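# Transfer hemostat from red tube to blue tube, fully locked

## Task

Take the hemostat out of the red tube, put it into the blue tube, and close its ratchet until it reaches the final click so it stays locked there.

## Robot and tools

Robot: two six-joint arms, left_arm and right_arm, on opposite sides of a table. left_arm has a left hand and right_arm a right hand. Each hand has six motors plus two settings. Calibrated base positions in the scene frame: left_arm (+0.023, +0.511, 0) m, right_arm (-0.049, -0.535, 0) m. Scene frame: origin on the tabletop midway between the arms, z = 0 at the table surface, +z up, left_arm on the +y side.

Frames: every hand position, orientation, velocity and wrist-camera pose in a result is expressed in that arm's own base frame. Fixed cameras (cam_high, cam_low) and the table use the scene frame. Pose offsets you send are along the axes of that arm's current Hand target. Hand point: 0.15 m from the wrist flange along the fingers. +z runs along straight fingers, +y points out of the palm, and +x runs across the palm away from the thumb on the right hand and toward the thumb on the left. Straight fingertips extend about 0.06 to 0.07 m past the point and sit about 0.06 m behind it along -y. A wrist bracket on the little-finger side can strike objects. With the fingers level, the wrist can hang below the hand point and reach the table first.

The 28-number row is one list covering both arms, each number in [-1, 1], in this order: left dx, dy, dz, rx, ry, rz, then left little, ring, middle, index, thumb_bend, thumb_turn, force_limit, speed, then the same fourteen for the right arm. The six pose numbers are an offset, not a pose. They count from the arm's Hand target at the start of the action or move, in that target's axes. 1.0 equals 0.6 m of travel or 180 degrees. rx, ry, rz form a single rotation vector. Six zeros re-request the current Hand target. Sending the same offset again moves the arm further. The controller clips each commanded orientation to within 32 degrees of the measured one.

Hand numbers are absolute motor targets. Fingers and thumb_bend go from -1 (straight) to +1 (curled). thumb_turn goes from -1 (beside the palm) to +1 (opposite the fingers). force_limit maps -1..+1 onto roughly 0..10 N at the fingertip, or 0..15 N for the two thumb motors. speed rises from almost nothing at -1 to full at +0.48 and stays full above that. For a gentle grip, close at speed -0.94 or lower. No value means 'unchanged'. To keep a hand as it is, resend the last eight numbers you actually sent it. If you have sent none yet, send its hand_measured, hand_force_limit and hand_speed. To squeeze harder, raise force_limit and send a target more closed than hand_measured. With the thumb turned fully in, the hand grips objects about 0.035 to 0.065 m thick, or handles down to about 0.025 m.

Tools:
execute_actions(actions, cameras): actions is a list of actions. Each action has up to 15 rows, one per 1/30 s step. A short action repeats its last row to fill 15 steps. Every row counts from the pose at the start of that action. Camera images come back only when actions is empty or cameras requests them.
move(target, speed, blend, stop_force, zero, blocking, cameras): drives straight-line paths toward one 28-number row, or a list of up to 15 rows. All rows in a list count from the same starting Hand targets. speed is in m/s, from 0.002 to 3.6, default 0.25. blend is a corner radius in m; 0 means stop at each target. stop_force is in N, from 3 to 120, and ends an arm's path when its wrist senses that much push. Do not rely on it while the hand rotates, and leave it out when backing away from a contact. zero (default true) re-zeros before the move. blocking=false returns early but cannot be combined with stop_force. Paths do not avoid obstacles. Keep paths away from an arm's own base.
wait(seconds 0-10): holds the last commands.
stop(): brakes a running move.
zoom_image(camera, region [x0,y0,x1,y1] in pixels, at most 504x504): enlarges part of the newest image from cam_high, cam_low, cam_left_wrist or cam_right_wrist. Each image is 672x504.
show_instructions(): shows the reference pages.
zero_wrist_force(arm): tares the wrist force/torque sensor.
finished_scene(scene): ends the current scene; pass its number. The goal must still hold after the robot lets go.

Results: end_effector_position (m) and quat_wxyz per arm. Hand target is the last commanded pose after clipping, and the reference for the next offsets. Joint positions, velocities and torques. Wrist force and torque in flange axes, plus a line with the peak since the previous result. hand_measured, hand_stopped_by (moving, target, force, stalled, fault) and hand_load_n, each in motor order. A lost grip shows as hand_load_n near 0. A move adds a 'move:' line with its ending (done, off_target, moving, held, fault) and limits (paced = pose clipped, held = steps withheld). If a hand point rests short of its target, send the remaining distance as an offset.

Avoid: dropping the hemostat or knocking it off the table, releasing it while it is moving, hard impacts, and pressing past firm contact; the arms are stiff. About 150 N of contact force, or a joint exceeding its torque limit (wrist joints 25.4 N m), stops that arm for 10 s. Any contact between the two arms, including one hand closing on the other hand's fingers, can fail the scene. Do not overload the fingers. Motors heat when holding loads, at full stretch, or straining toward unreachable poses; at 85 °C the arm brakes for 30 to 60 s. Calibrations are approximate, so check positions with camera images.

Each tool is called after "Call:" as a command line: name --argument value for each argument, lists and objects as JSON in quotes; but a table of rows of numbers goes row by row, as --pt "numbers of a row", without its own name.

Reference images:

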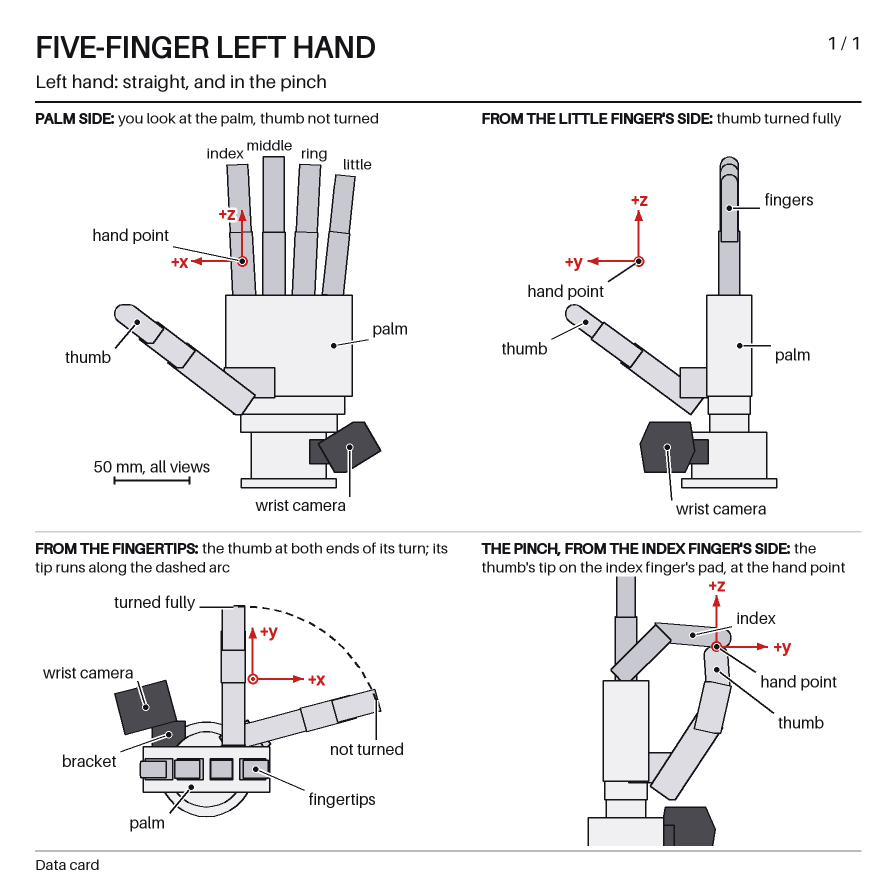

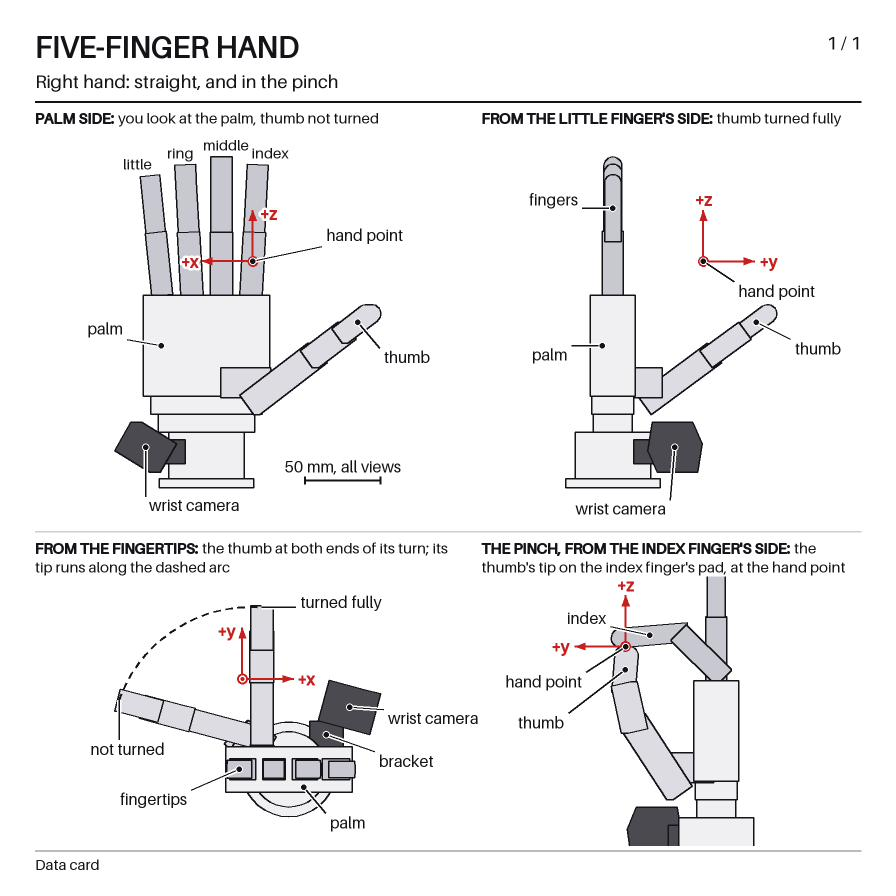

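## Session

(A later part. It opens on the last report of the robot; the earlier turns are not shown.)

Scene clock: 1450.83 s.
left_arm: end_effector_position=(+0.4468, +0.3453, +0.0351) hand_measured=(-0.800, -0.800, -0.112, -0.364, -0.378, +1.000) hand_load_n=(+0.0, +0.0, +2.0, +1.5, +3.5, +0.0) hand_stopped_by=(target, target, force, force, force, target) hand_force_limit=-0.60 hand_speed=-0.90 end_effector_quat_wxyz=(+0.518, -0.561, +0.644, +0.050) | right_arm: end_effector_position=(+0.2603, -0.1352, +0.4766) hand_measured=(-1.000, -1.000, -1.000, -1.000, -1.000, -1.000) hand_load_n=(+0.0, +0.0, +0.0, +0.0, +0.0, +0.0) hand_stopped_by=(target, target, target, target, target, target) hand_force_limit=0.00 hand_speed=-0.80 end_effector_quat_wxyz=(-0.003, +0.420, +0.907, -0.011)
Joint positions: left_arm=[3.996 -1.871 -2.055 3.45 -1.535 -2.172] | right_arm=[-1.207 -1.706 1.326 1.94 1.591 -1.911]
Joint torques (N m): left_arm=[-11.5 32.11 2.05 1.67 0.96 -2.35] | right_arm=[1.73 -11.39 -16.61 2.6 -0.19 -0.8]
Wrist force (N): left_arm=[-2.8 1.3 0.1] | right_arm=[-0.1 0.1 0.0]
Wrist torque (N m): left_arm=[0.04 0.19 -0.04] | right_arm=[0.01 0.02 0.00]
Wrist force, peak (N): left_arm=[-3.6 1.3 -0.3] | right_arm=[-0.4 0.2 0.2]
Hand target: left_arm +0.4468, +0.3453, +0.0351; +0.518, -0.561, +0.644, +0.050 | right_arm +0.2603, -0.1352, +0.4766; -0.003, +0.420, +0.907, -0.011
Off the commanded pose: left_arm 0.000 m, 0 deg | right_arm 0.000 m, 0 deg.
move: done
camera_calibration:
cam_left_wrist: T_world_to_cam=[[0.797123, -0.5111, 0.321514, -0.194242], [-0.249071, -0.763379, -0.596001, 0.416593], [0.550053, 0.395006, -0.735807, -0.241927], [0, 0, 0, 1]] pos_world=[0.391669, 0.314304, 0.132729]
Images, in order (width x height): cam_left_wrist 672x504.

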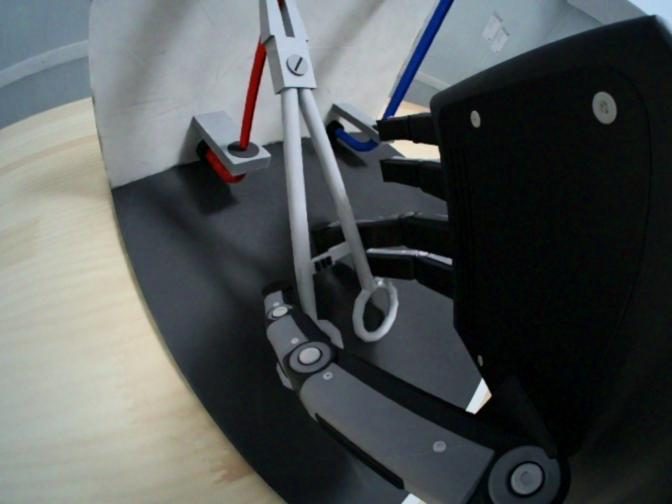

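Call:
move --target '[0, 0, 0, 0, 0, 0, -0.8, -0.8, 0.3, 0.15, 0.15, 1, 0.2, -0.94, 0, 0, 0, 0, 0, 0, -1, -1, -1, -1, -1, -1, 0, -0.8]' --cameras '["cam_left_wrist"]'

Call:
zoom_image --camera "cam_left_wrist" --region '[230, 180, 410, 360]'

Scene clock: 1466.67 s.
left_arm: end_effector_position=(+0.4469, +0.3453, +0.0351) hand_measured=(-0.800, -0.800, -0.090, +0.150, -0.370, +1.000) hand_load_n=(+0.0, +0.0, +0.0, +4.0, +6.5, -1.0) hand_stopped_by=(target, target, force, target, force, target) hand_force_limit=0.20 hand_speed=-0.94 end_effector_quat_wxyz=(+0.518, -0.561, +0.644, +0.050) | right_arm: end_effector_position=(+0.2603, -0.1352, +0.4766) hand_measured=(-1.000, -1.000, -1.000, -1.000, -1.000, -1.000) hand_load_n=(+0.0, +0.0, +0.0, +0.0, +0.0, +0.0) hand_stopped_by=(target, target, target, target, target, target) hand_force_limit=0.00 hand_speed=-0.80 end_effector_quat_wxyz=(-0.003, +0.420, +0.907, -0.011)
Joint positions: left_arm=[3.996 -1.871 -2.055 3.45 -1.535 -2.172] | right_arm=[-1.207 -1.706 1.326 1.94 1.591 -1.911]
Joint torques (N m): left_arm=[-7.22 23.41 5.44 0.72 0.85 -1.8] | right_arm=[0.94 -11.32 -17.92 2.43 -0.59 -0.78]
Wrist force (N): left_arm=[-9.3 2.7 0.2] | right_arm=[-0.1 -0.1 0.2]
Wrist torque (N m): left_arm=[0.00 0.18 -0.28] | right_arm=[-0.02 0.01 -0.01]
Wrist force, peak (N): left_arm=[-10.0 3.1 0.8] | right_arm=[-0.3 0.0 0.3]
Hand target: left_arm +0.4468, +0.3453, +0.0351; +0.518, -0.561, +0.644, +0.050 | right_arm +0.2603, -0.1352, +0.4766; -0.003, +0.420, +0.907, -0.011
Off the commanded pose: left_arm 0.000 m, 0 deg | right_arm 0.000 m, 0 deg.
move: done
camera_calibration:
cam_left_wrist: T_world_to_cam=[[0.797105, -0.511113, 0.321538, -0.194234], [-0.249039, -0.763355, -0.596044, 0.416579], [0.550093, 0.395035, -0.735761, -0.241958], [0, 0, 0, 1]] pos_world=[0.391669, 0.314304, 0.132729]
Images, in order (width x height): cam_left_wrist 672x504.

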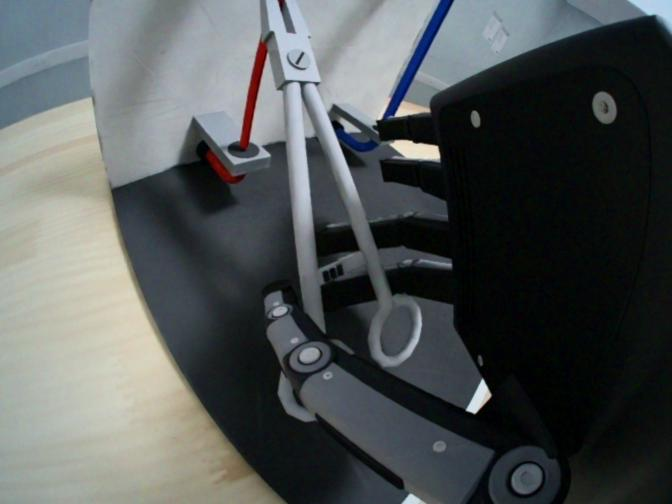

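Scaled by 2.800 from the camera's 672x504 image, which has a finer 960x720 frame.

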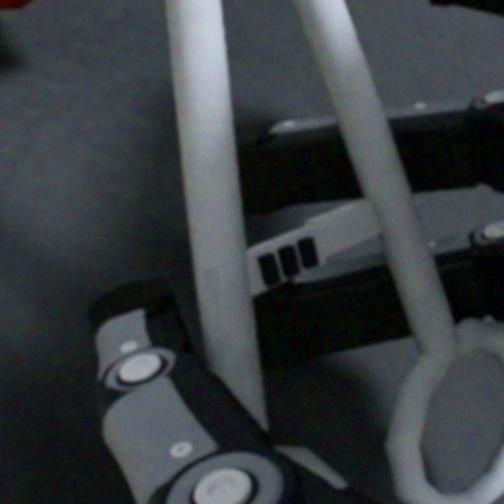

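Call:
move --target '[0, 0, 0, 0, 0, 0, -0.8, -0.8, -0.8, -0.8, -1, 1, 0.2, -0.6, 0, 0, 0, 0, 0, 0, -1, -1, -1, -1, -1, -1, 0, -0.8]' --cameras '["cam_left_wrist"]'

Call:
zoom_image --camera "cam_left_wrist" --region '[230, 160, 430, 360]'

Scene clock: 1766.03 s.
left_arm: end_effector_position=(+0.4462, +0.3450, +0.0334) hand_measured=(-0.800, -0.800, -0.090, +0.150, -0.370, +1.000) hand_load_n=(+0.0, +0.0, +0.0, +3.0, +4.5, -1.0) hand_stopped_by=(target, target, force, target, force, target) hand_force_limit=0.20 hand_speed=-0.94 end_effector_quat_wxyz=(+0.517, -0.562, +0.644, +0.051) | right_arm: end_effector_position=(+0.2604, -0.1353, +0.4762) hand_measured=(-1.000, -1.000, -1.000, -1.000, -1.000, -1.000) hand_load_n=(+0.0, +0.0, +0.0, +0.0, +0.0, +0.0) hand_stopped_by=(target, target, target, target, target, target) hand_force_limit=0.00 hand_speed=-0.80 end_effector_quat_wxyz=(-0.003, +0.420, +0.907, -0.011)
Joint positions: left_arm=[3.996 -1.874 -2.055 3.45 -1.536 -2.172] | right_arm=[-1.207 -1.706 1.327 1.939 1.591 -1.911]
Joint torques (N m): left_arm=[-0.19 27.01 13.86 0.28 -0.11 -0.04] | right_arm=[1.52 -11 -16.86 2.36 0.25 -0.1]
Wrist force (N): left_arm=[-8.2 2.4 0.5] | right_arm=[-0.3 0.2 0.2]
Wrist torque (N m): left_arm=[0.01 0.17 -0.23] | right_arm=[0.02 0.03 -0.01]
Wrist force, peak (N): left_arm=[-9.3 3.2 0.3] | right_arm=[-0.3 0.0 0.4]
Hand target: left_arm +0.4462, +0.3450, +0.0334; +0.517, -0.562, +0.644, +0.051 | right_arm +0.2604, -0.1353, +0.4762; -0.003, +0.420, +0.907, -0.011
CONTROL GIVEN BACK BY A PERSON. The power of the arms went off while the arms waited for this call, through no command of yours: the brakes were set. The arms may have sagged a little. What the arms strike, push or drop without control can cost score or fail the task. A move or wait that this ends or prevents says "fault": that word means this event, not a fault of the arms. Your reply's later calls are not run. Nothing of this call ran. The power is on again. The brakes are open. The arms hold where they came to rest, not your last command. If the arms lie or press on each other, first move them apart, starting from their current pose. A hard hit or press between them can end the scene. Commands run again from your next reply on.
move: fault
camera_calibration:
cam_left_wrist: T_world_to_cam=[[0.798392, -0.509686, 0.32061, -0.194415], [-0.24979, -0.764826, -0.59384, 0.41587], [0.547883, 0.394032, -0.737945, -0.241427], [0, 0, 0, 1]] pos_world=[0.391374, 0.314107, 0.131131]
Images, in order (width x height): cam_left_wrist 672x504.

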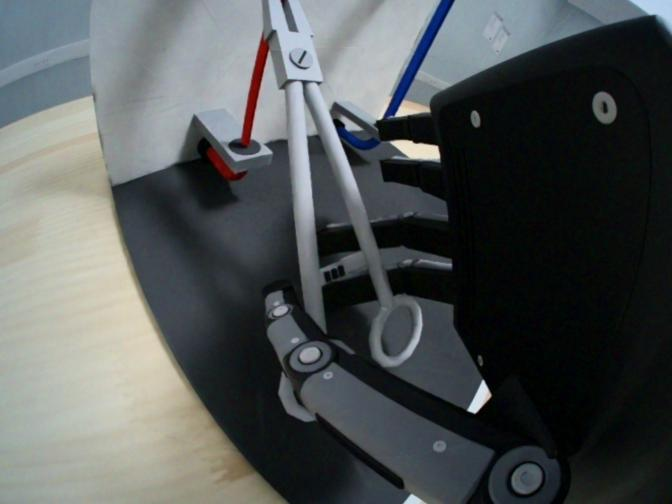

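Scaled by 2.520 from the camera's 672x504 image, which has a finer 960x720 frame.

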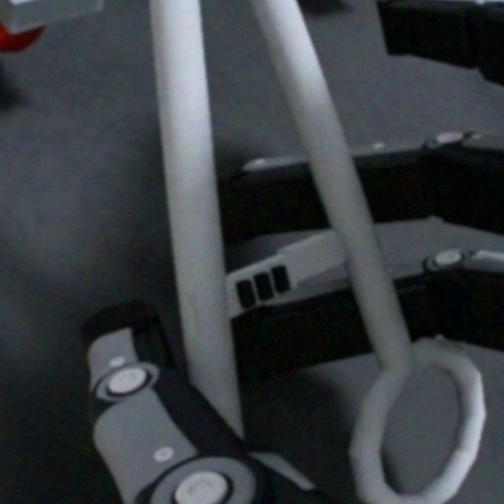

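Call:
move --target '[0, 0, 0, 0, 0, 0, -0.8, -0.8, -0.8, -0.8, -1, 1, 0.2, -0.6, 0, 0, 0, 0, 0, 0, -1, -1, -1, -1, -1, -1, 0, -0.8]' --cameras '["cam_left_wrist"]'

Call:
zoom_image --camera "cam_left_wrist" --region '[230, 160, 430, 360]'

Scene clock: 1772.97 s.
left_arm: end_effector_position=(+0.4462, +0.3450, +0.0334) hand_measured=(-0.800, -0.800, -0.800, -0.800, -1.000, +1.000) hand_load_n=(+0.0, +0.0, +0.0, -0.5, +0.0, +0.0) hand_stopped_by=(target, target, target, target, target, target) hand_force_limit=0.20 hand_speed=-0.60 end_effector_quat_wxyz=(+0.517, -0.562, +0.644, +0.051) | right_arm: end_effector_position=(+0.2604, -0.1353, +0.4762) hand_measured=(-1.000, -1.000, -1.000, -1.000, -1.000, -1.000) hand_load_n=(+0.0, +0.0, +0.0, +0.0, +0.0, +0.0) hand_stopped_by=(target, target, target, target, target, target) hand_force_limit=0.00 hand_speed=-0.80 end_effector_quat_wxyz=(-0.003, +0.420, +0.907, -0.011)
Joint positions: left_arm=[3.996 -1.874 -2.055 3.45 -1.536 -2.172] | right_arm=[-1.207 -1.706 1.327 1.939 1.591 -1.911]
Joint torques (N m): left_arm=[-0.58 27.15 13.73 0.39 -0.09 0.01] | right_arm=[1.08 -10.96 -18.38 2.5 0.21 0.1]
Wrist force (N): left_arm=[-0.4 0.7 0.1] | right_arm=[-0.2 -0.2 0.1]
Wrist torque (N m): left_arm=[0.03 0.23 0.04] | right_arm=[-0.04 0.03 -0.01]
Wrist force, peak (N): left_arm=[-8.4 2.8 0.6] | right_arm=[-0.2 0.4 0.2]
Hand target: left_arm +0.4462, +0.3450, +0.0334; +0.517, -0.562, +0.644, +0.051 | right_arm +0.2604, -0.1353, +0.4762; -0.003, +0.420, +0.907, -0.011
Off the commanded pose: left_arm 0.000 m, 0 deg | right_arm 0.000 m, 0 deg.
CONTROL GIVEN BACK BY A PERSON, as an earlier result said. Commands run again.
move: done
camera_calibration:
cam_left_wrist: T_world_to_cam=[[0.798392, -0.509686, 0.32061, -0.194415], [-0.24979, -0.764826, -0.59384, 0.41587], [0.547883, 0.394032, -0.737945, -0.241427], [0, 0, 0, 1]] pos_world=[0.391374, 0.314107, 0.131131]
Images, in order (width x height): cam_left_wrist 672x504.

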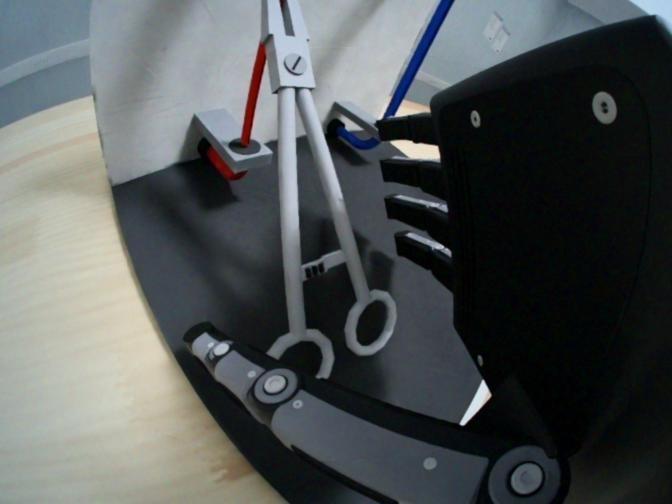

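Scaled by 2.520 from the camera's 672x504 image, which has a finer 960x720 frame.

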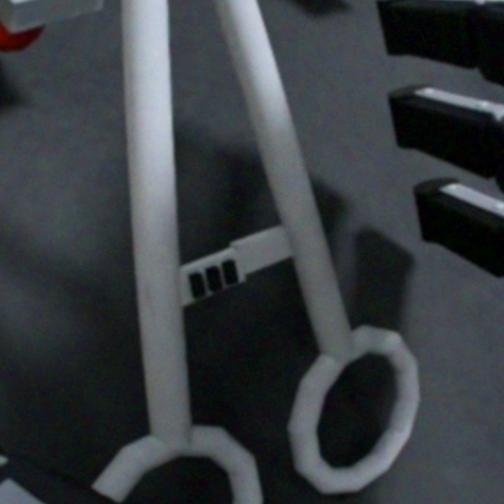

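Call:
move --target '[0.05, -0.05, -0.05, 0, 0, 0, -0.8, -0.8, -0.8, -0.8, -1, 1, 0.2, -0.6, 0, 0, 0, 0, 0, 0, -1, -1, -1, -1, -1, -1, 0, -0.8]' --cameras '["cam_left_wrist"]' --speed 0.1

Call:
zoom_image --camera "cam_left_wrist" --region '[180, 60, 400, 280]'

Scene clock: 1790.60 s.
left_arm: end_effector_position=(+0.4562, +0.2946, +0.0409) hand_measured=(-0.800, -0.800, -0.800, -0.800, -1.000, +1.000) hand_load_n=(+0.0, +0.0, +0.0, +0.0, +0.0, +0.5) hand_stopped_by=(target, target, target, target, target, target) hand_force_limit=0.20 hand_speed=-0.60 end_effector_quat_wxyz=(+0.517, -0.562, +0.644, +0.051) | right_arm: end_effector_position=(+0.2604, -0.1353, +0.4762) hand_measured=(-1.000, -1.000, -1.000, -1.000, -1.000, -1.000) hand_load_n=(+0.0, +0.0, +0.0, +0.0, +0.0, +0.0) hand_stopped_by=(target, target, target, target, target, target) hand_force_limit=0.00 hand_speed=-0.80 end_effector_quat_wxyz=(-0.003, +0.420, +0.907, -0.011)
Joint positions: left_arm=[3.875 -1.835 -2.083 3.439 -1.643 -2.228] | right_arm=[-1.207 -1.706 1.327 1.939 1.591 -1.911]
Joint torques (N m): left_arm=[-1.04 19.33 26.59 2.46 -0.15 2.48] | right_arm=[0.32 -11.27 -16.59 2.26 0.27 0.08]
Wrist force (N): left_arm=[-0.2 0.7 0.0] | right_arm=[0.1 0.1 0.4]
Wrist torque (N m): left_arm=[0.02 0.21 0.03] | right_arm=[-0.02 -0.03 0.01]
Wrist force, peak (N): left_arm=[-0.9 1.3 0.4] | right_arm=[-0.2 -0.2 0.4]
Hand target: left_arm +0.4562, +0.2946, +0.0410; +0.517, -0.562, +0.644, +0.051 | right_arm +0.2604, -0.1353, +0.4762; -0.003, +0.420, +0.907, -0.011
Off the commanded pose: left_arm 0.000 m, 0 deg | right_arm 0.000 m, 0 deg.
move: done
camera_calibration:
cam_left_wrist: T_world_to_cam=[[0.798362, -0.509687, 0.320682, -0.230442], [-0.249879, -0.764928, -0.593672, 0.384348], [0.547886, 0.393834, -0.738049, -0.221318], [0, 0, 0, 1]] pos_world=[0.401274, 0.263707, 0.138732]
Images, in order (width x height): cam_left_wrist 672x504.

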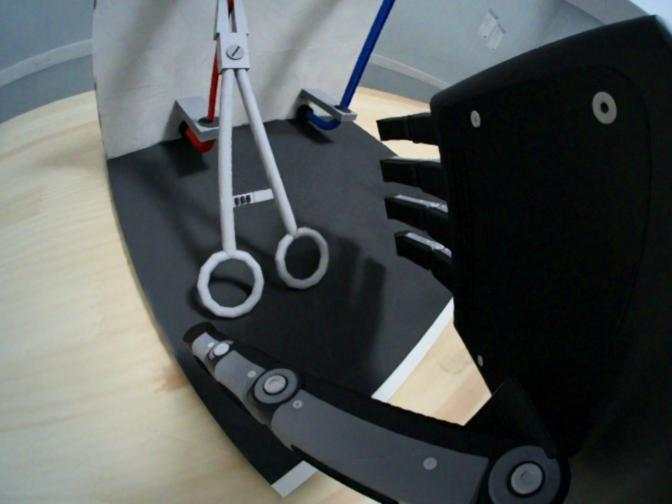

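Scaled by 2.291 from the camera's 672x504 image, which has a finer 960x720 frame.

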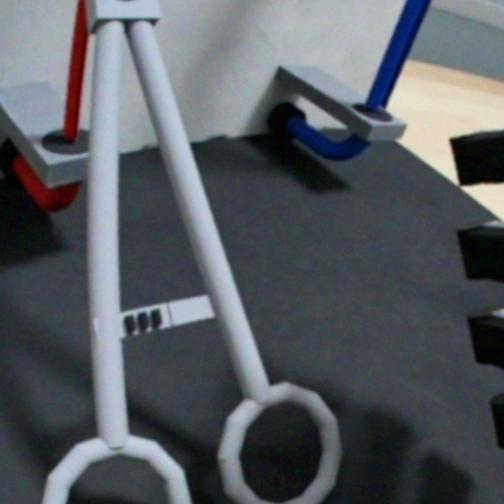

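Call:
move --target '[0.07, 0, 0, 0, 0, 0, -0.8, -0.8, -0.8, -0.8, -1, 1, 0.2, -0.6, 0, 0, 0, 0, 0, 0, -1, -1, -1, -1, -1, -1, 0, -0.8]' --cameras '["cam_left_wrist"]' --speed 0.1

Call:
zoom_image --camera "cam_left_wrist" --region '[160, 20, 360, 220]'

Scene clock: 1832.30 s.
left_arm: end_effector_position=(+0.4706, +0.2721, +0.0161) hand_measured=(-0.800, -0.800, -0.800, -0.802, -1.000, +1.000) hand_load_n=(+0.0, +0.0, +0.0, +11.0, -0.5, -2.5) hand_stopped_by=(target, target, target, target, target, target) hand_force_limit=0.20 hand_speed=-0.60 end_effector_quat_wxyz=(+0.533, -0.556, +0.636, +0.050) | right_arm: end_effector_position=(+0.2604, -0.1353, +0.4762) hand_measured=(-1.000, -1.000, -1.000, -1.000, -1.000, -1.000) hand_load_n=(-0.5, +0.0, +0.0, +0.0, +0.0, +0.0) hand_stopped_by=(target, target, target, target, target, target) hand_force_limit=0.00 hand_speed=-0.80 end_effector_quat_wxyz=(-0.003, +0.420, +0.907, -0.011)
Joint positions: left_arm=[3.799 -1.891 -2.115 3.561 -1.711 -2.263] | right_arm=[-1.207 -1.706 1.327 1.939 1.591 -1.911]
Joint torques (N m): left_arm=[2.03 -11.51 6.51 -9.49 5.12 2.53] | right_arm=[1.05 -10.76 -17.79 2.63 0.18 0.04]
Wrist force (N): left_arm=[-50.4 -21.7 -37.2] | right_arm=[0.0 0.2 0.3]
Wrist torque (N m): left_arm=[2.09 -2.31 -2.01] | right_arm=[0.01 -0.02 0.01]
Wrist force, peak (N): left_arm=[-67.8 -21.2 -43.6] | right_arm=[-0.1 0.0 0.5]
Hand target: left_arm +0.4632, +0.2664, +0.0106; +0.517, -0.562, +0.644, +0.051 | right_arm +0.2604, -0.1353, +0.4762; -0.003, +0.420, +0.907, -0.011
Off the commanded pose: left_arm 0.011 m, 2 deg | right_arm 0.000 m, 0 deg.
move: off_target (left_arm)
camera_calibration:
cam_left_wrist: T_world_to_cam=[[0.788523, -0.517383, 0.332484, -0.238936], [-0.231967, -0.750895, -0.618344, 0.344115], [0.569581, 0.410453, -0.712114, -0.253909], [0, 0, 0, 1]] pos_world=[0.412851, 0.23899, 0.111411]
Images, in order (width x height): cam_left_wrist 672x504.

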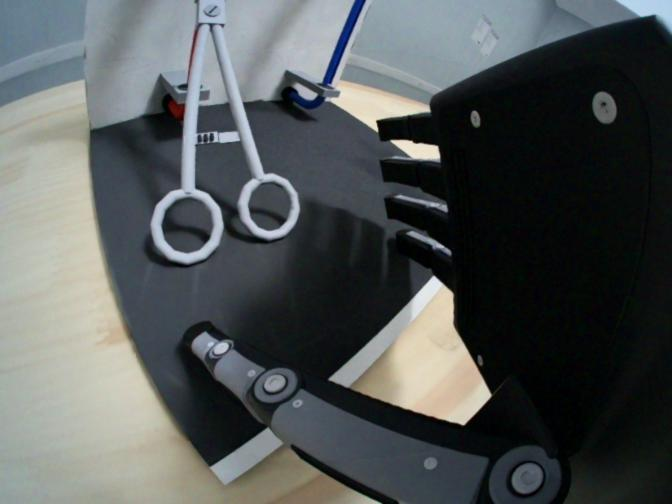

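Scaled by 2.520 from the camera's 672x504 image, which has a finer 960x720 frame.

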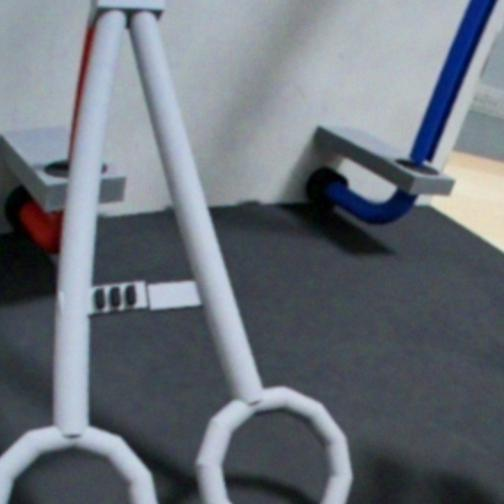

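Call:
move --target '[-0.06, -0.04, -0.04, 0, 0, 0, -0.8, -0.8, -0.8, -0.8, -1, 1, 0.2, -0.6, 0, 0, 0, 0, 0, 0, -1, -1, -1, -1, -1, -1, 0, -0.8]' --cameras '["cam_left_wrist"]' --speed 0.1

Call:
zoom_image --camera "cam_left_wrist" --region '[160, 40, 360, 240]'

Scene clock: 1841.37 s.
left_arm: end_effector_position=(+0.4613, +0.2664, +0.0601) hand_measured=(-0.800, -0.800, -0.800, -0.800, -1.000, +1.000) hand_load_n=(+0.0, +0.0, +0.0, +0.0, +0.0, +0.5) hand_stopped_by=(target, target, target, target, target, target) hand_force_limit=0.20 hand_speed=-0.60 end_effector_quat_wxyz=(+0.517, -0.562, +0.644, +0.051) | right_arm: end_effector_position=(+0.2604, -0.1353, +0.4762) hand_measured=(-1.000, -1.000, -1.000, -1.000, -1.000, -1.000) hand_load_n=(+0.0, +0.0, +0.0, -0.5, +0.0, +0.0) hand_stopped_by=(target, target, target, target, target, target) hand_force_limit=0.00 hand_speed=-0.80 end_effector_quat_wxyz=(-0.003, +0.420, +0.907, -0.011)
Joint positions: left_arm=[3.802 -1.792 -2.076 3.385 -1.708 -2.262] | right_arm=[-1.207 -1.706 1.327 1.939 1.591 -1.911]
Joint torques (N m): left_arm=[5.55 27.64 1.04 -0.96 0.16 1.17] | right_arm=[0.13 -11.48 -17.45 2.41 0.23 0.1]
Wrist force (N): left_arm=[-0.2 1.3 -0.1] | right_arm=[0.1 0.1 0.2]
Wrist torque (N m): left_arm=[0.11 0.18 -0.01] | right_arm=[0.00 -0.02 0.01]
Wrist force, peak (N): left_arm=[-50.4 -22.2 -37.3] | right_arm=[0.0 0.1 0.5]
Hand target: left_arm +0.4612, +0.2663, +0.0600; +0.517, -0.562, +0.644, +0.051 | right_arm +0.2604, -0.1353, +0.4762; -0.003, +0.420, +0.907, -0.011
Off the commanded pose: left_arm 0.000 m, 0 deg | right_arm 0.000 m, 0 deg.
move: done
camera_calibration:
cam_left_wrist: T_world_to_cam=[[0.798288, -0.509781, 0.320717, -0.254965], [-0.249684, -0.764712, -0.594032, 0.375317], [0.548082, 0.394131, -0.737744, -0.199107], [0, 0, 0, 1]] pos_world=[0.406374, 0.235507, 0.157831]
Images, in order (width x height): cam_left_wrist 672x504.

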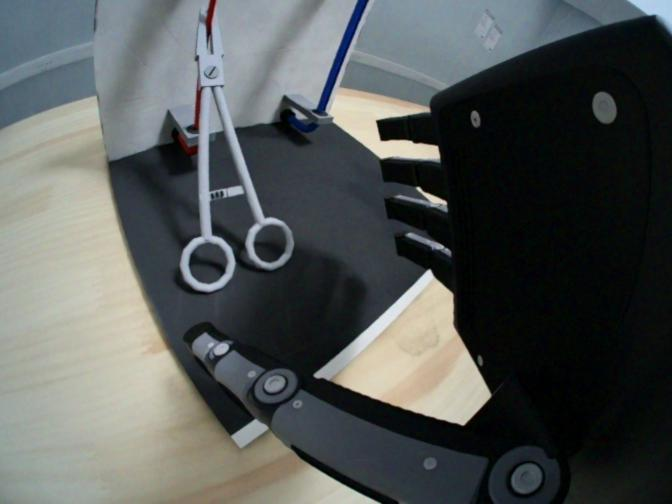

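Scaled by 2.520 from the camera's 672x504 image, which has a finer 960x720 frame.

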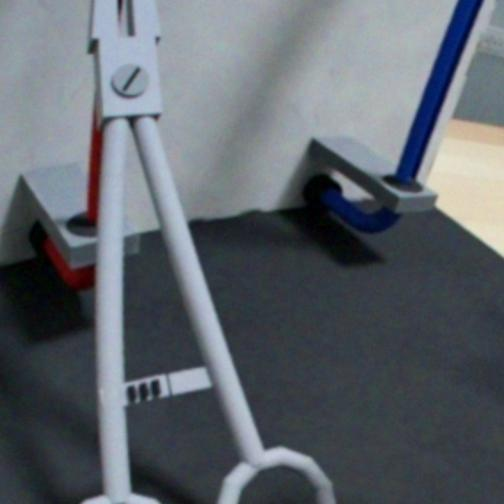

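Call:
move --target '[-0.1025, 0.1207, 0.1107, 0, 0, 0, -0.8, -0.8, -0.8, -0.8, -1, 1, 0.2, -0.6, 0, 0, 0, 0, 0, 0, -1, -1, -1, -1, -1, -1, 0, -0.8]' --cameras '["cam_left_wrist"]' --speed 0.08 --stop_force 8

Call:
zoom_image --camera "cam_left_wrist" --region '[200, 120, 450, 370]'

Scene clock: 2122.73 s.
left_arm: end_effector_position=(+0.4353, +0.3769, +0.0366) hand_measured=(-0.800, -0.800, -0.800, -0.800, -1.000, +1.000) hand_load_n=(+0.0, +0.0, +0.0, +0.0, +0.0, +0.0) hand_stopped_by=(target, target, target, target, target, target) hand_force_limit=0.20 hand_speed=-0.60 end_effector_quat_wxyz=(+0.517, -0.562, +0.644, +0.051) | right_arm: end_effector_position=(+0.2604, -0.1353, +0.4762) hand_measured=(-1.000, -1.000, -1.000, -1.000, -1.000, -1.000) hand_load_n=(+0.0, +0.0, +0.0, +0.0, +0.0, +0.0) hand_stopped_by=(target, target, target, target, target, target) hand_force_limit=0.00 hand_speed=-0.80 end_effector_quat_wxyz=(-0.003, +0.420, +0.907, -0.011)
Joint positions: left_arm=[4.075 -1.882 -2.031 3.433 -1.466 -2.136] | right_arm=[-1.207 -1.706 1.327 1.939 1.591 -1.911]
Joint torques (N m): left_arm=[-13.52 35.75 0.85 -1.76 0.72 -2.72] | right_arm=[1.03 -9.92 -17.15 2.29 0.14 0.05]
Wrist force (N): left_arm=[-0.4 1.6 0.0] | right_arm=[0.0 0.2 0.2]
Wrist torque (N m): left_arm=[0.15 0.25 0.08] | right_arm=[0.02 -0.01 0.01]
Wrist force, peak (N): left_arm=[-0.8 2.1 0.5] | right_arm=[-0.2 0.2 0.3]
Hand target: left_arm +0.4353, +0.3769, +0.0366; +0.517, -0.562, +0.644, +0.051 | right_arm +0.2604, -0.1353, +0.4762; -0.003, +0.420, +0.907, -0.011
Off the commanded pose: left_arm 0.000 m, 0 deg | right_arm 0.000 m, 0 deg.
move: done
camera_calibration:
cam_left_wrist: T_world_to_cam=[[0.798392, -0.509686, 0.32061, -0.1704], [-0.24979, -0.764826, -0.59384, 0.43942], [0.547883, 0.394032, -0.737945, -0.245609], [0, 0, 0, 1]] pos_world=[0.380374, 0.346007, 0.134331]
Images, in order (width x height): cam_left_wrist 672x504.

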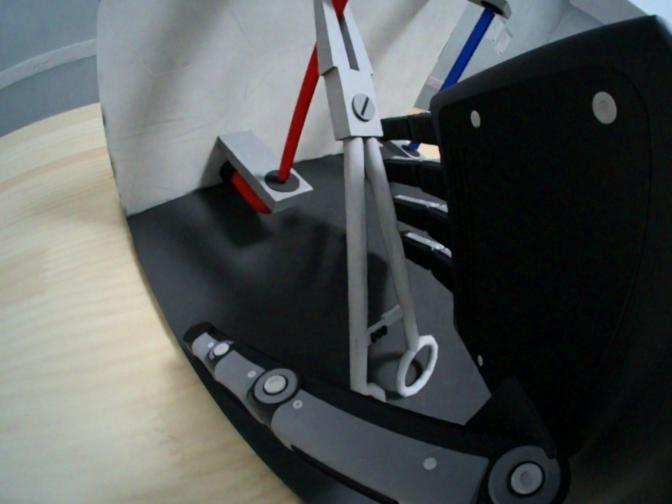

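Scaled by 2.016 from the camera's 672x504 image, which has a finer 960x720 frame.

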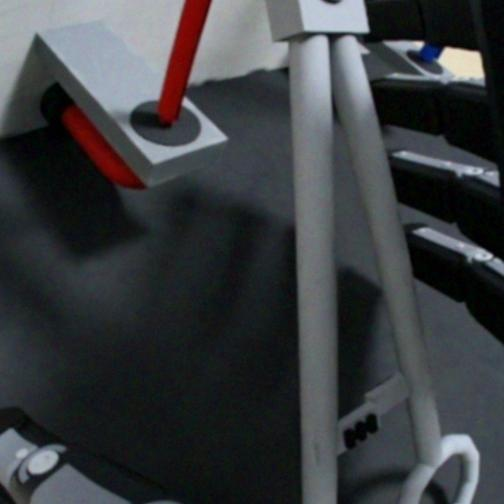

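Call:
move --target '[0, 0, 0, 0, 0, 0, -0.8, 0.35, 0.4, 0.45, -0.4, 1, -0.4, -0.85, 0, 0, 0, 0, 0, 0, -1, -1, -1, -1, -1, -1, 0, -0.8]' --cameras '["cam_left_wrist"]'

Call:
zoom_image --camera "cam_left_wrist" --region '[200, 120, 450, 370]'

Scene clock: 2133.17 s.
left_arm: end_effector_position=(+0.4353, +0.3769, +0.0366) hand_measured=(-0.800, +0.350, +0.380, +0.450, -0.402, +1.000) hand_load_n=(+0.0, +0.0, +5.5, +0.5, +3.0, +0.5) hand_stopped_by=(target, target, force, target, target, target) hand_force_limit=-0.40 hand_speed=-0.85 end_effector_quat_wxyz=(+0.517, -0.562, +0.644, +0.051) | right_arm: end_effector_position=(+0.2604, -0.1353, +0.4762) hand_measured=(-1.000, -1.000, -1.000, -1.000, -1.000, -1.000) hand_load_n=(+0.0, +0.0, +0.0, +0.5, +0.0, +0.0) hand_stopped_by=(target, target, target, target, target, target) hand_force_limit=0.00 hand_speed=-0.80 end_effector_quat_wxyz=(-0.003, +0.420, +0.907, -0.011)
Joint positions: left_arm=[4.075 -1.882 -2.031 3.433 -1.466 -2.136] | right_arm=[-1.207 -1.706 1.327 1.939 1.591 -1.911]
Joint torques (N m): left_arm=[-12.59 34.94 4.83 -0.99 0.74 -1.95] | right_arm=[1.17 -11.58 -17.2 2.34 0.3 0.19]
Wrist force (N): left_arm=[-0.1 1.5 0.5] | right_arm=[-0.1 0.1 0.2]
Wrist torque (N m): left_arm=[0.13 0.20 0.08] | right_arm=[0.01 0.01 0.00]
Wrist force, peak (N): left_arm=[-0.3 1.9 0.1] | right_arm=[-0.3 -0.1 0.4]
Hand target: left_arm +0.4353, +0.3769, +0.0366; +0.517, -0.562, +0.644, +0.051 | right_arm +0.2604, -0.1353, +0.4762; -0.003, +0.420, +0.907, -0.011
Off the commanded pose: left_arm 0.000 m, 0 deg | right_arm 0.000 m, 0 deg.
move: done
camera_calibration:
cam_left_wrist: T_world_to_cam=[[0.798392, -0.509686, 0.32061, -0.1704], [-0.24979, -0.764826, -0.59384, 0.43942], [0.547883, 0.394032, -0.737945, -0.245609], [0, 0, 0, 1]] pos_world=[0.380374, 0.346007, 0.134331]
Images, in order (width x height): cam_left_wrist 672x504.

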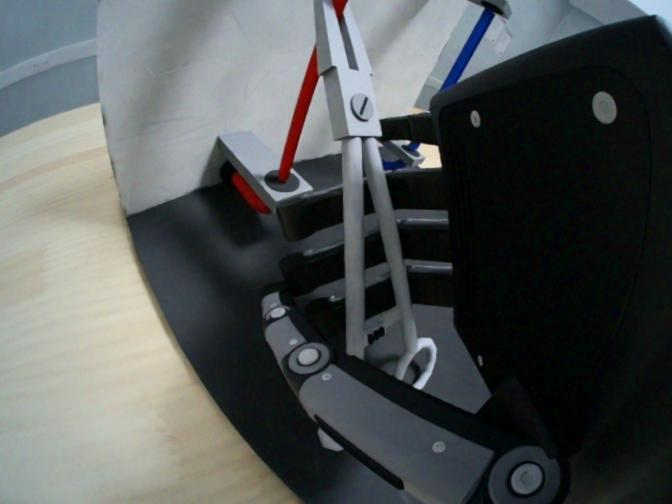

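Scaled by 2.016 from the camera's 672x504 image, which has a finer 960x720 frame.

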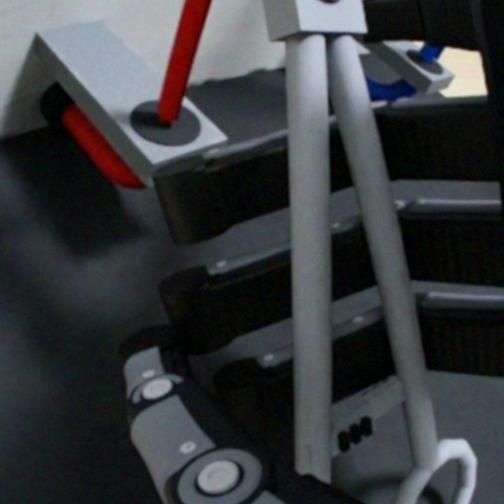

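Call:
move --pt "0.0057 -0.027 -0.0365 -0.0119 0.0533 -0.0414 -0.8 0.35 0.4 0.45 -0.4 1 -0.4 -0.85 0 0 0 0 0 0 -1 -1 -1 -1 -1 -1 0 -0.8" --cameras '["cam_left_wrist", "cam_high"]' --speed 0.05 --stop_force 20

Scene clock: 2177.23 s.
left_arm: end_effector_position=(+0.4351, +0.3545, +0.0526) hand_measured=(-0.800, +0.350, +0.380, +0.450, -0.402, +1.000) hand_load_n=(+0.0, +0.5, +6.0, +0.0, +3.0, +0.5) hand_stopped_by=(target, target, force, target, target, target) hand_force_limit=-0.40 hand_speed=-0.85 end_effector_quat_wxyz=(-0.453, +0.614, -0.646, +0.018) | right_arm: end_effector_position=(+0.2604, -0.1353, +0.4762) hand_measured=(-1.000, -1.000, -1.000, -1.000, -1.000, -1.000) hand_load_n=(+0.0, +0.0, +0.0, +0.0, -0.5, +0.0) hand_stopped_by=(target, target, target, target, target, target) hand_force_limit=0.00 hand_speed=-0.80 end_effector_quat_wxyz=(-0.003, +0.420, +0.907, -0.011)
Joint positions: left_arm=[4.101 -1.865 -1.926 3.148 -1.378 -2.228] | right_arm=[-1.207 -1.706 1.327 1.939 1.591 -1.911]
Joint torques (N m): left_arm=[-13.35 22.82 1.82 -1.28 -1.61 2.64] | right_arm=[0.57 -10.14 -15.91 2.53 0.37 0.07]
Wrist force (N): left_arm=[-0.7 1.9 0.8] | right_arm=[0.0 0.1 0.2]
Wrist torque (N m): left_arm=[0.13 0.21 0.03] | right_arm=[0.00 0.00 0.00]
Wrist force, peak (N): left_arm=[-0.8 2.3 0.6] | right_arm=[-0.3 0.1 0.5]
Hand target: left_arm +0.4351, +0.3545, +0.0526; -0.453, +0.614, -0.646, +0.018 | right_arm +0.2604, -0.1353, +0.4762; -0.003, +0.420, +0.907, -0.011
Off the commanded pose: left_arm 0.000 m, 0 deg | right_arm 0.000 m, 0 deg.
move: done
camera_calibration:
cam_left_wrist: T_world_to_cam=[[0.799405, -0.429149, 0.420455, -0.221009], [-0.250303, -0.874104, -0.416281, 0.461432], [0.546168, 0.227535, -0.806181, -0.161497], [0, 0, 0, 1]] pos_world=[0.380378, 0.34524, 0.154814]
Images, in order (width x height): cam_high 672x504, cam_left_wrist 672x504.

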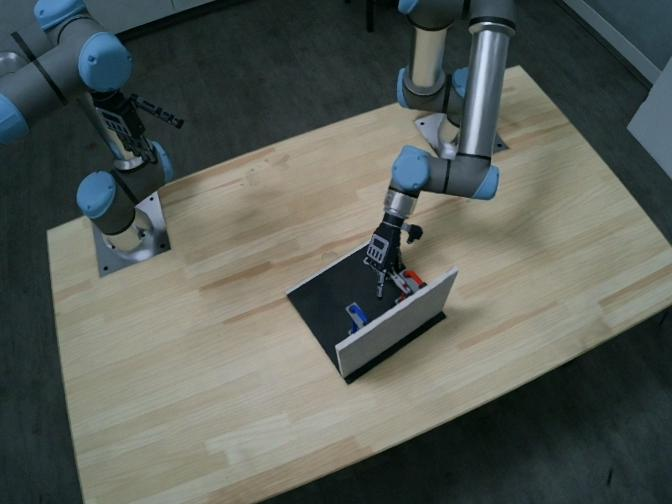

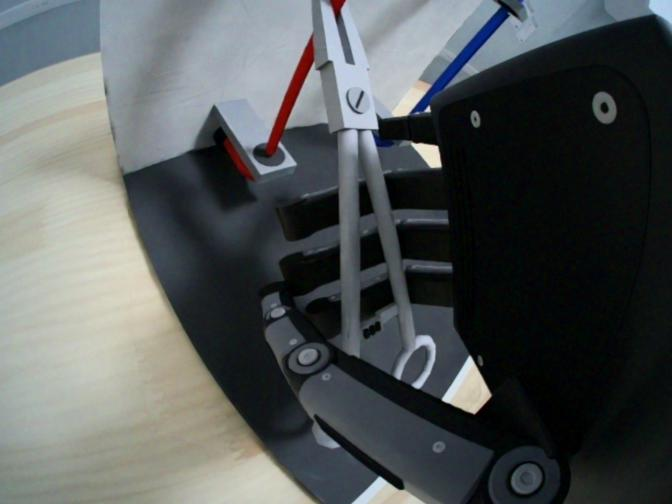

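Call:
move --pt "0.0055 -0.027 -0.0363 -0.0119 0.0533 -0.0414 -0.8 0.35 0.4 0.45 -0.4 1 -0.4 -0.85 0 0 0 0 0 0 -1 -1 -1 -1 -1 -1 0 -0.8" --pt "0.0018 -0.0552 -0.0715 -0.0237 0.1065 -0.0827 -0.8 0.35 0.4 0.45 -0.4 1 -0.4 -0.85 0 0 0 0 0 0 -1 -1 -1 -1 -1 -1 0 -0.8" --cameras '["cam_left_wrist", "cam_high"]' --speed 0.05 --stop_force 20

Call:
zoom_image --camera "cam_left_wrist" --region '[230, 0, 480, 250]'

Scene clock: 2196.17 s.
left_arm: end_effector_position=(+0.4349, +0.3227, +0.0964) hand_measured=(-0.800, +0.350, +0.380, +0.450, -0.402, +1.000) hand_load_n=(+0.0, +0.0, +5.5, +0.0, +3.0, +0.5) hand_stopped_by=(target, target, force, target, target, target) hand_force_limit=-0.40 hand_speed=-0.85 end_effector_quat_wxyz=(-0.310, +0.697, -0.628, +0.154) | right_arm: end_effector_position=(+0.2604, -0.1353, +0.4762) hand_measured=(-1.000, -1.000, -1.000, -1.000, -1.000, -1.000) hand_load_n=(+0.0, +0.0, +0.0, +0.0, +0.0, +0.0) hand_stopped_by=(target, target, target, target, target, target) hand_force_limit=0.00 hand_speed=-0.80 end_effector_quat_wxyz=(-0.003, +0.420, +0.907, -0.011)
Joint positions: left_arm=[4.185 -1.93 -1.674 2.625 -1.157 -2.33] | right_arm=[-1.207 -1.706 1.327 1.939 1.591 -1.911]
Joint torques (N m): left_arm=[-13.49 40.05 3.14 -0.96 -0.99 2.68] | right_arm=[0.52 -11.64 -15.89 2.36 0.28 0.19]
Wrist force (N): left_arm=[-0.3 1.1 0.9] | right_arm=[-0.3 0.0 0.3]
Wrist torque (N m): left_arm=[-0.01 0.12 0.07] | right_arm=[-0.03 0.03 -0.01]
Wrist force, peak (N): left_arm=[-0.4 2.5 0.9] | right_arm=[0.2 0.2 0.5]
Hand target: left_arm +0.4349, +0.3227, +0.0964; -0.310, +0.697, -0.628, +0.154 | right_arm +0.2604, -0.1353, +0.4762; -0.003, +0.420, +0.907, -0.011
Off the commanded pose: left_arm 0.000 m, 0 deg | right_arm 0.000 m, 0 deg.
move: done
camera_calibration:
cam_left_wrist: T_world_to_cam=[[0.801631, -0.21464, 0.557958, -0.336445], [-0.250258, -0.968094, -0.0128624, 0.443158], [0.542916, -0.129323, -0.82977, 0.000038031], [0, 0, 0, 1]] pos_world=[0.380588, 0.356809, 0.193454]
Images, in order (width x height): cam_high 672x504, cam_left_wrist 672x504.

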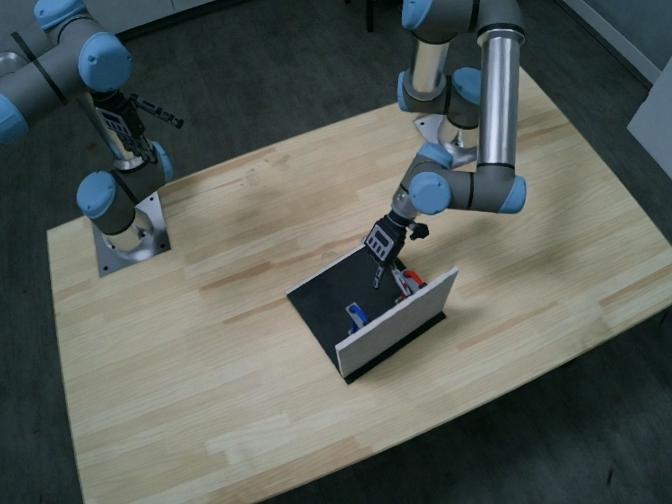

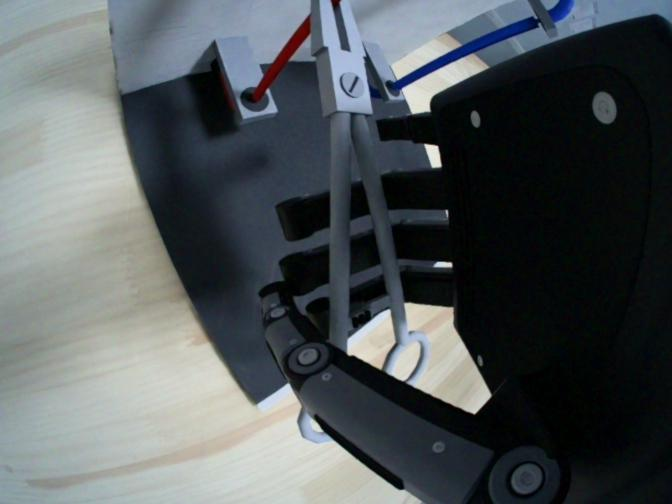

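Scaled by 2.016 from the camera's 672x504 image, which has a finer 960x720 frame.

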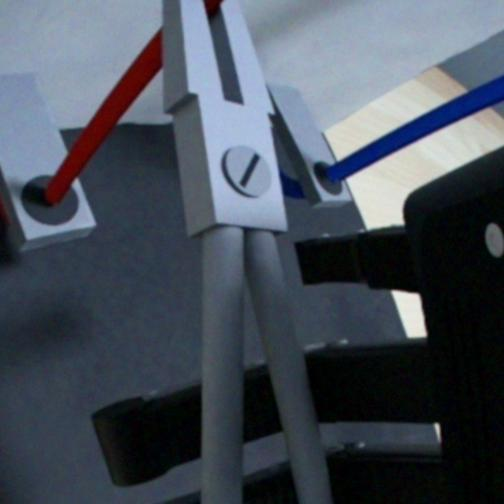

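Call:
move --target '[0.0044, 0.0157, 0.019, 0, 0, 0, -0.8, 0.35, 0.4, 0.45, -0.4, 1, -0.4, -0.85, 0, 0, 0, 0, 0, 0, -1, -1, -1, -1, -1, -1, 0, -0.8]' --cameras '["cam_left_wrist", "cam_high"]' --speed 0.03

Call:
zoom_image --camera "cam_left_wrist" --region '[230, 0, 480, 250]'

Scene clock: 2260.07 s.
left_arm: end_effector_position=(+0.4349, +0.3226, +0.0812) hand_measured=(-0.800, +0.350, +0.380, +0.450, -0.402, +1.000) hand_load_n=(+0.0, +0.0, +5.5, +0.0, +2.5, +0.5) hand_stopped_by=(target, target, force, target, target, target) hand_force_limit=-0.40 hand_speed=-0.85 end_effector_quat_wxyz=(-0.310, +0.697, -0.628, +0.154) end_effector_velocity=(+0.000, -0.001, +0.002) end_effector_angular_velocity=(-0.002, +0.001, +0.001) | right_arm: end_effector_position=(+0.2604, -0.1353, +0.4762) hand_measured=(-1.000, -1.000, -1.000, -1.000, -1.000, -1.000) hand_load_n=(+0.0, +0.0, +0.0, +0.0, +0.0, +0.0) hand_stopped_by=(target, target, target, target, target, target) hand_force_limit=0.00 hand_speed=-0.80 end_effector_quat_wxyz=(-0.003, +0.420, +0.907, -0.011)
Joint positions: left_arm=[4.185 -1.947 -1.694 2.662 -1.157 -2.33] | right_arm=[-1.207 -1.706 1.327 1.939 1.591 -1.911]
Joint velocities: left_arm=[0 0.002 0.001 -0.006 0 -0.001] | right_arm=[within noise]
Joint torques (N m): left_arm=[-8.09 40 26.33 -3.21 0.98 2.37] | right_arm=[1.33 -12.06 -17.02 2.59 0.21 0.2]
Wrist force (N): left_arm=[-0.2 0.5 0.4] | right_arm=[0.1 0.0 0.1]
Wrist torque (N m): left_arm=[-0.05 0.12 0.08] | right_arm=[-0.01 -0.02 0.00]
Wrist force, peak (N): left_arm=[-0.4 1.2 1.1] | right_arm=[-0.1 0.4 0.3]
Hand target: left_arm +0.4349, +0.3227, +0.0814; -0.310, +0.697, -0.628, +0.154 | right_arm +0.2604, -0.1353, +0.4762; -0.003, +0.420, +0.907, -0.011
Off the commanded pose: left_arm 0.000 m, 0 deg | right_arm 0.000 m, 0 deg.
move: done
camera_calibration:
cam_left_wrist: T_world_to_cam=[[0.80171, -0.214544, 0.557882, -0.327981], [-0.250288, -0.968089, -0.0126181, 0.442831], [0.542787, -0.129515, -0.829824, -0.0125427], [0, 0, 0, 1]] pos_world=[0.380588, 0.356709, 0.178154]
Images, in order (width x height): cam_high 672x504, cam_left_wrist 672x504.

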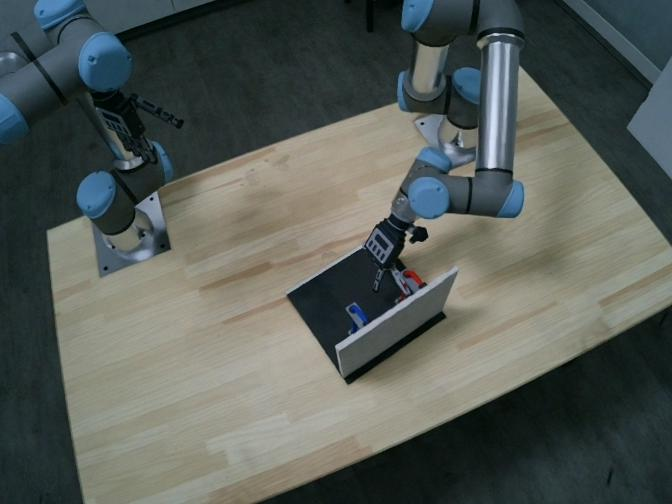

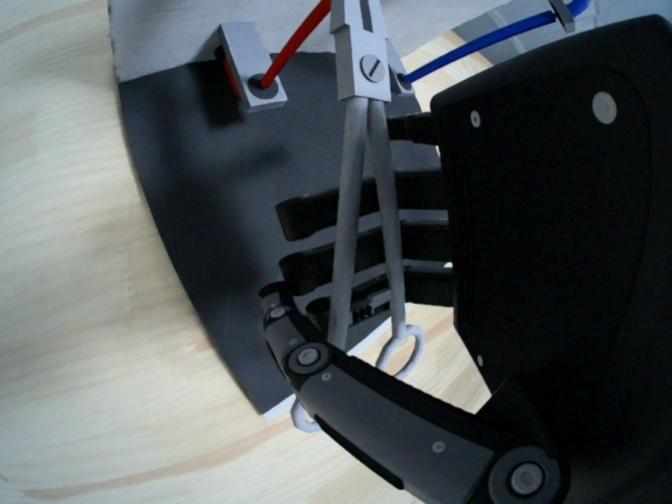

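Scaled by 2.016 from the camera's 672x504 image, which has a finer 960x720 frame.

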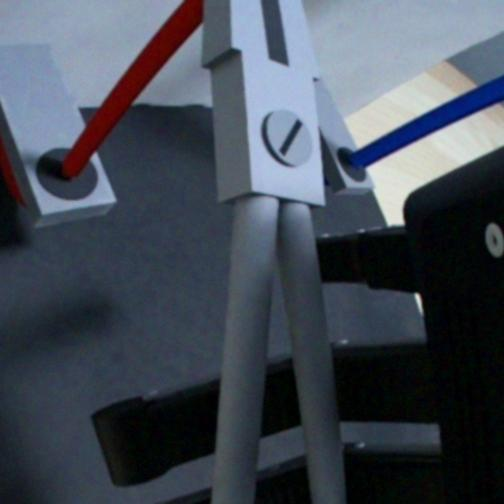

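Call:
move --target '[0, -0.007, -0.0115, 0, 0, 0, -0.8, -0.8, -0.8, -0.8, -1, 1, 0.2, -0.3, 0, 0, 0, 0, 0, 0, -1, -1, -1, -1, -1, -1, 0, -0.8]' --cameras '["cam_left_wrist"]' --speed 0.03

Scene clock: 2369.90 s.
left_arm: end_effector_position=(+0.4340, +0.3211, +0.0894) hand_measured=(-0.800, -0.800, -0.800, -0.800, -1.000, +1.000) hand_load_n=(+0.0, +0.0, +0.0, +0.0, +0.0, +0.0) hand_stopped_by=(target, target, target, target, target, target) hand_force_limit=0.20 hand_speed=-0.30 end_effector_quat_wxyz=(-0.310, +0.697, -0.628, +0.154) | right_arm: end_effector_position=(+0.2604, -0.1353, +0.4762) hand_measured=(-1.000, -1.000, -1.000, -1.000, -1.000, -1.000) hand_load_n=(+0.0, +0.0, +0.0, +0.0, +0.0, +0.0) hand_stopped_by=(target, target, target, target, target, target) hand_force_limit=0.00 hand_speed=-0.80 end_effector_quat_wxyz=(-0.003, +0.420, +0.907, -0.011)
Joint positions: left_arm=[4.185 -1.934 -1.689 2.644 -1.157 -2.33] | right_arm=[-1.207 -1.706 1.327 1.939 1.591 -1.911]
Joint torques (N m): left_arm=[2.86 24.33 15.27 1 -0.11 -2.68] | right_arm=[1.04 -10.33 -17.18 2.44 0.56 -0.04]
Wrist force (N): left_arm=[0.2 0.6 0.0] | right_arm=[0.1 0.4 0.4]
Wrist torque (N m): left_arm=[-0.02 0.10 0.09] | right_arm=[0.02 -0.03 0.02]
Wrist force, peak (N): left_arm=[0.4 0.9 0.8] | right_arm=[0.1 0.4 0.4]
Hand target: left_arm +0.4340, +0.3211, +0.0893; -0.310, +0.697, -0.628, +0.154 | right_arm +0.2604, -0.1353, +0.4762; -0.003, +0.420, +0.907, -0.011
Off the commanded pose: left_arm 0.000 m, 0 deg | right_arm 0.000 m, 0 deg.
move: done
camera_calibration:
cam_left_wrist: T_world_to_cam=[[0.801571, -0.21474, 0.558006, -0.332056], [-0.250281, -0.968086, -0.0130252, 0.441328], [0.542994, -0.129218, -0.829735, -0.00564482], [0, 0, 0, 1]] pos_world=[0.379688, 0.355208, 0.186354]
Images, in order (width x height): cam_left_wrist 672x504.

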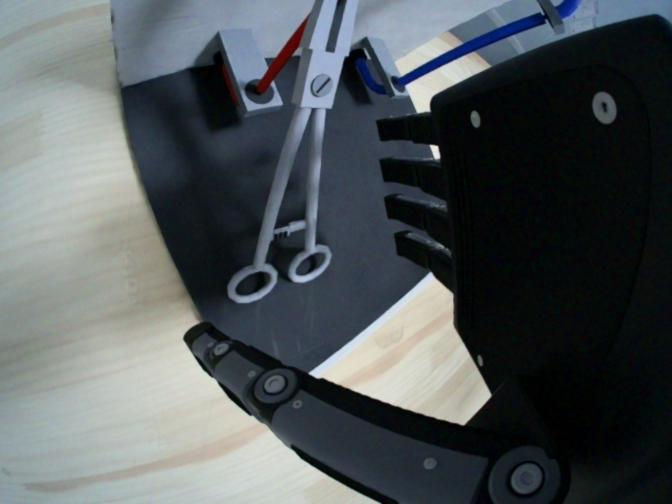

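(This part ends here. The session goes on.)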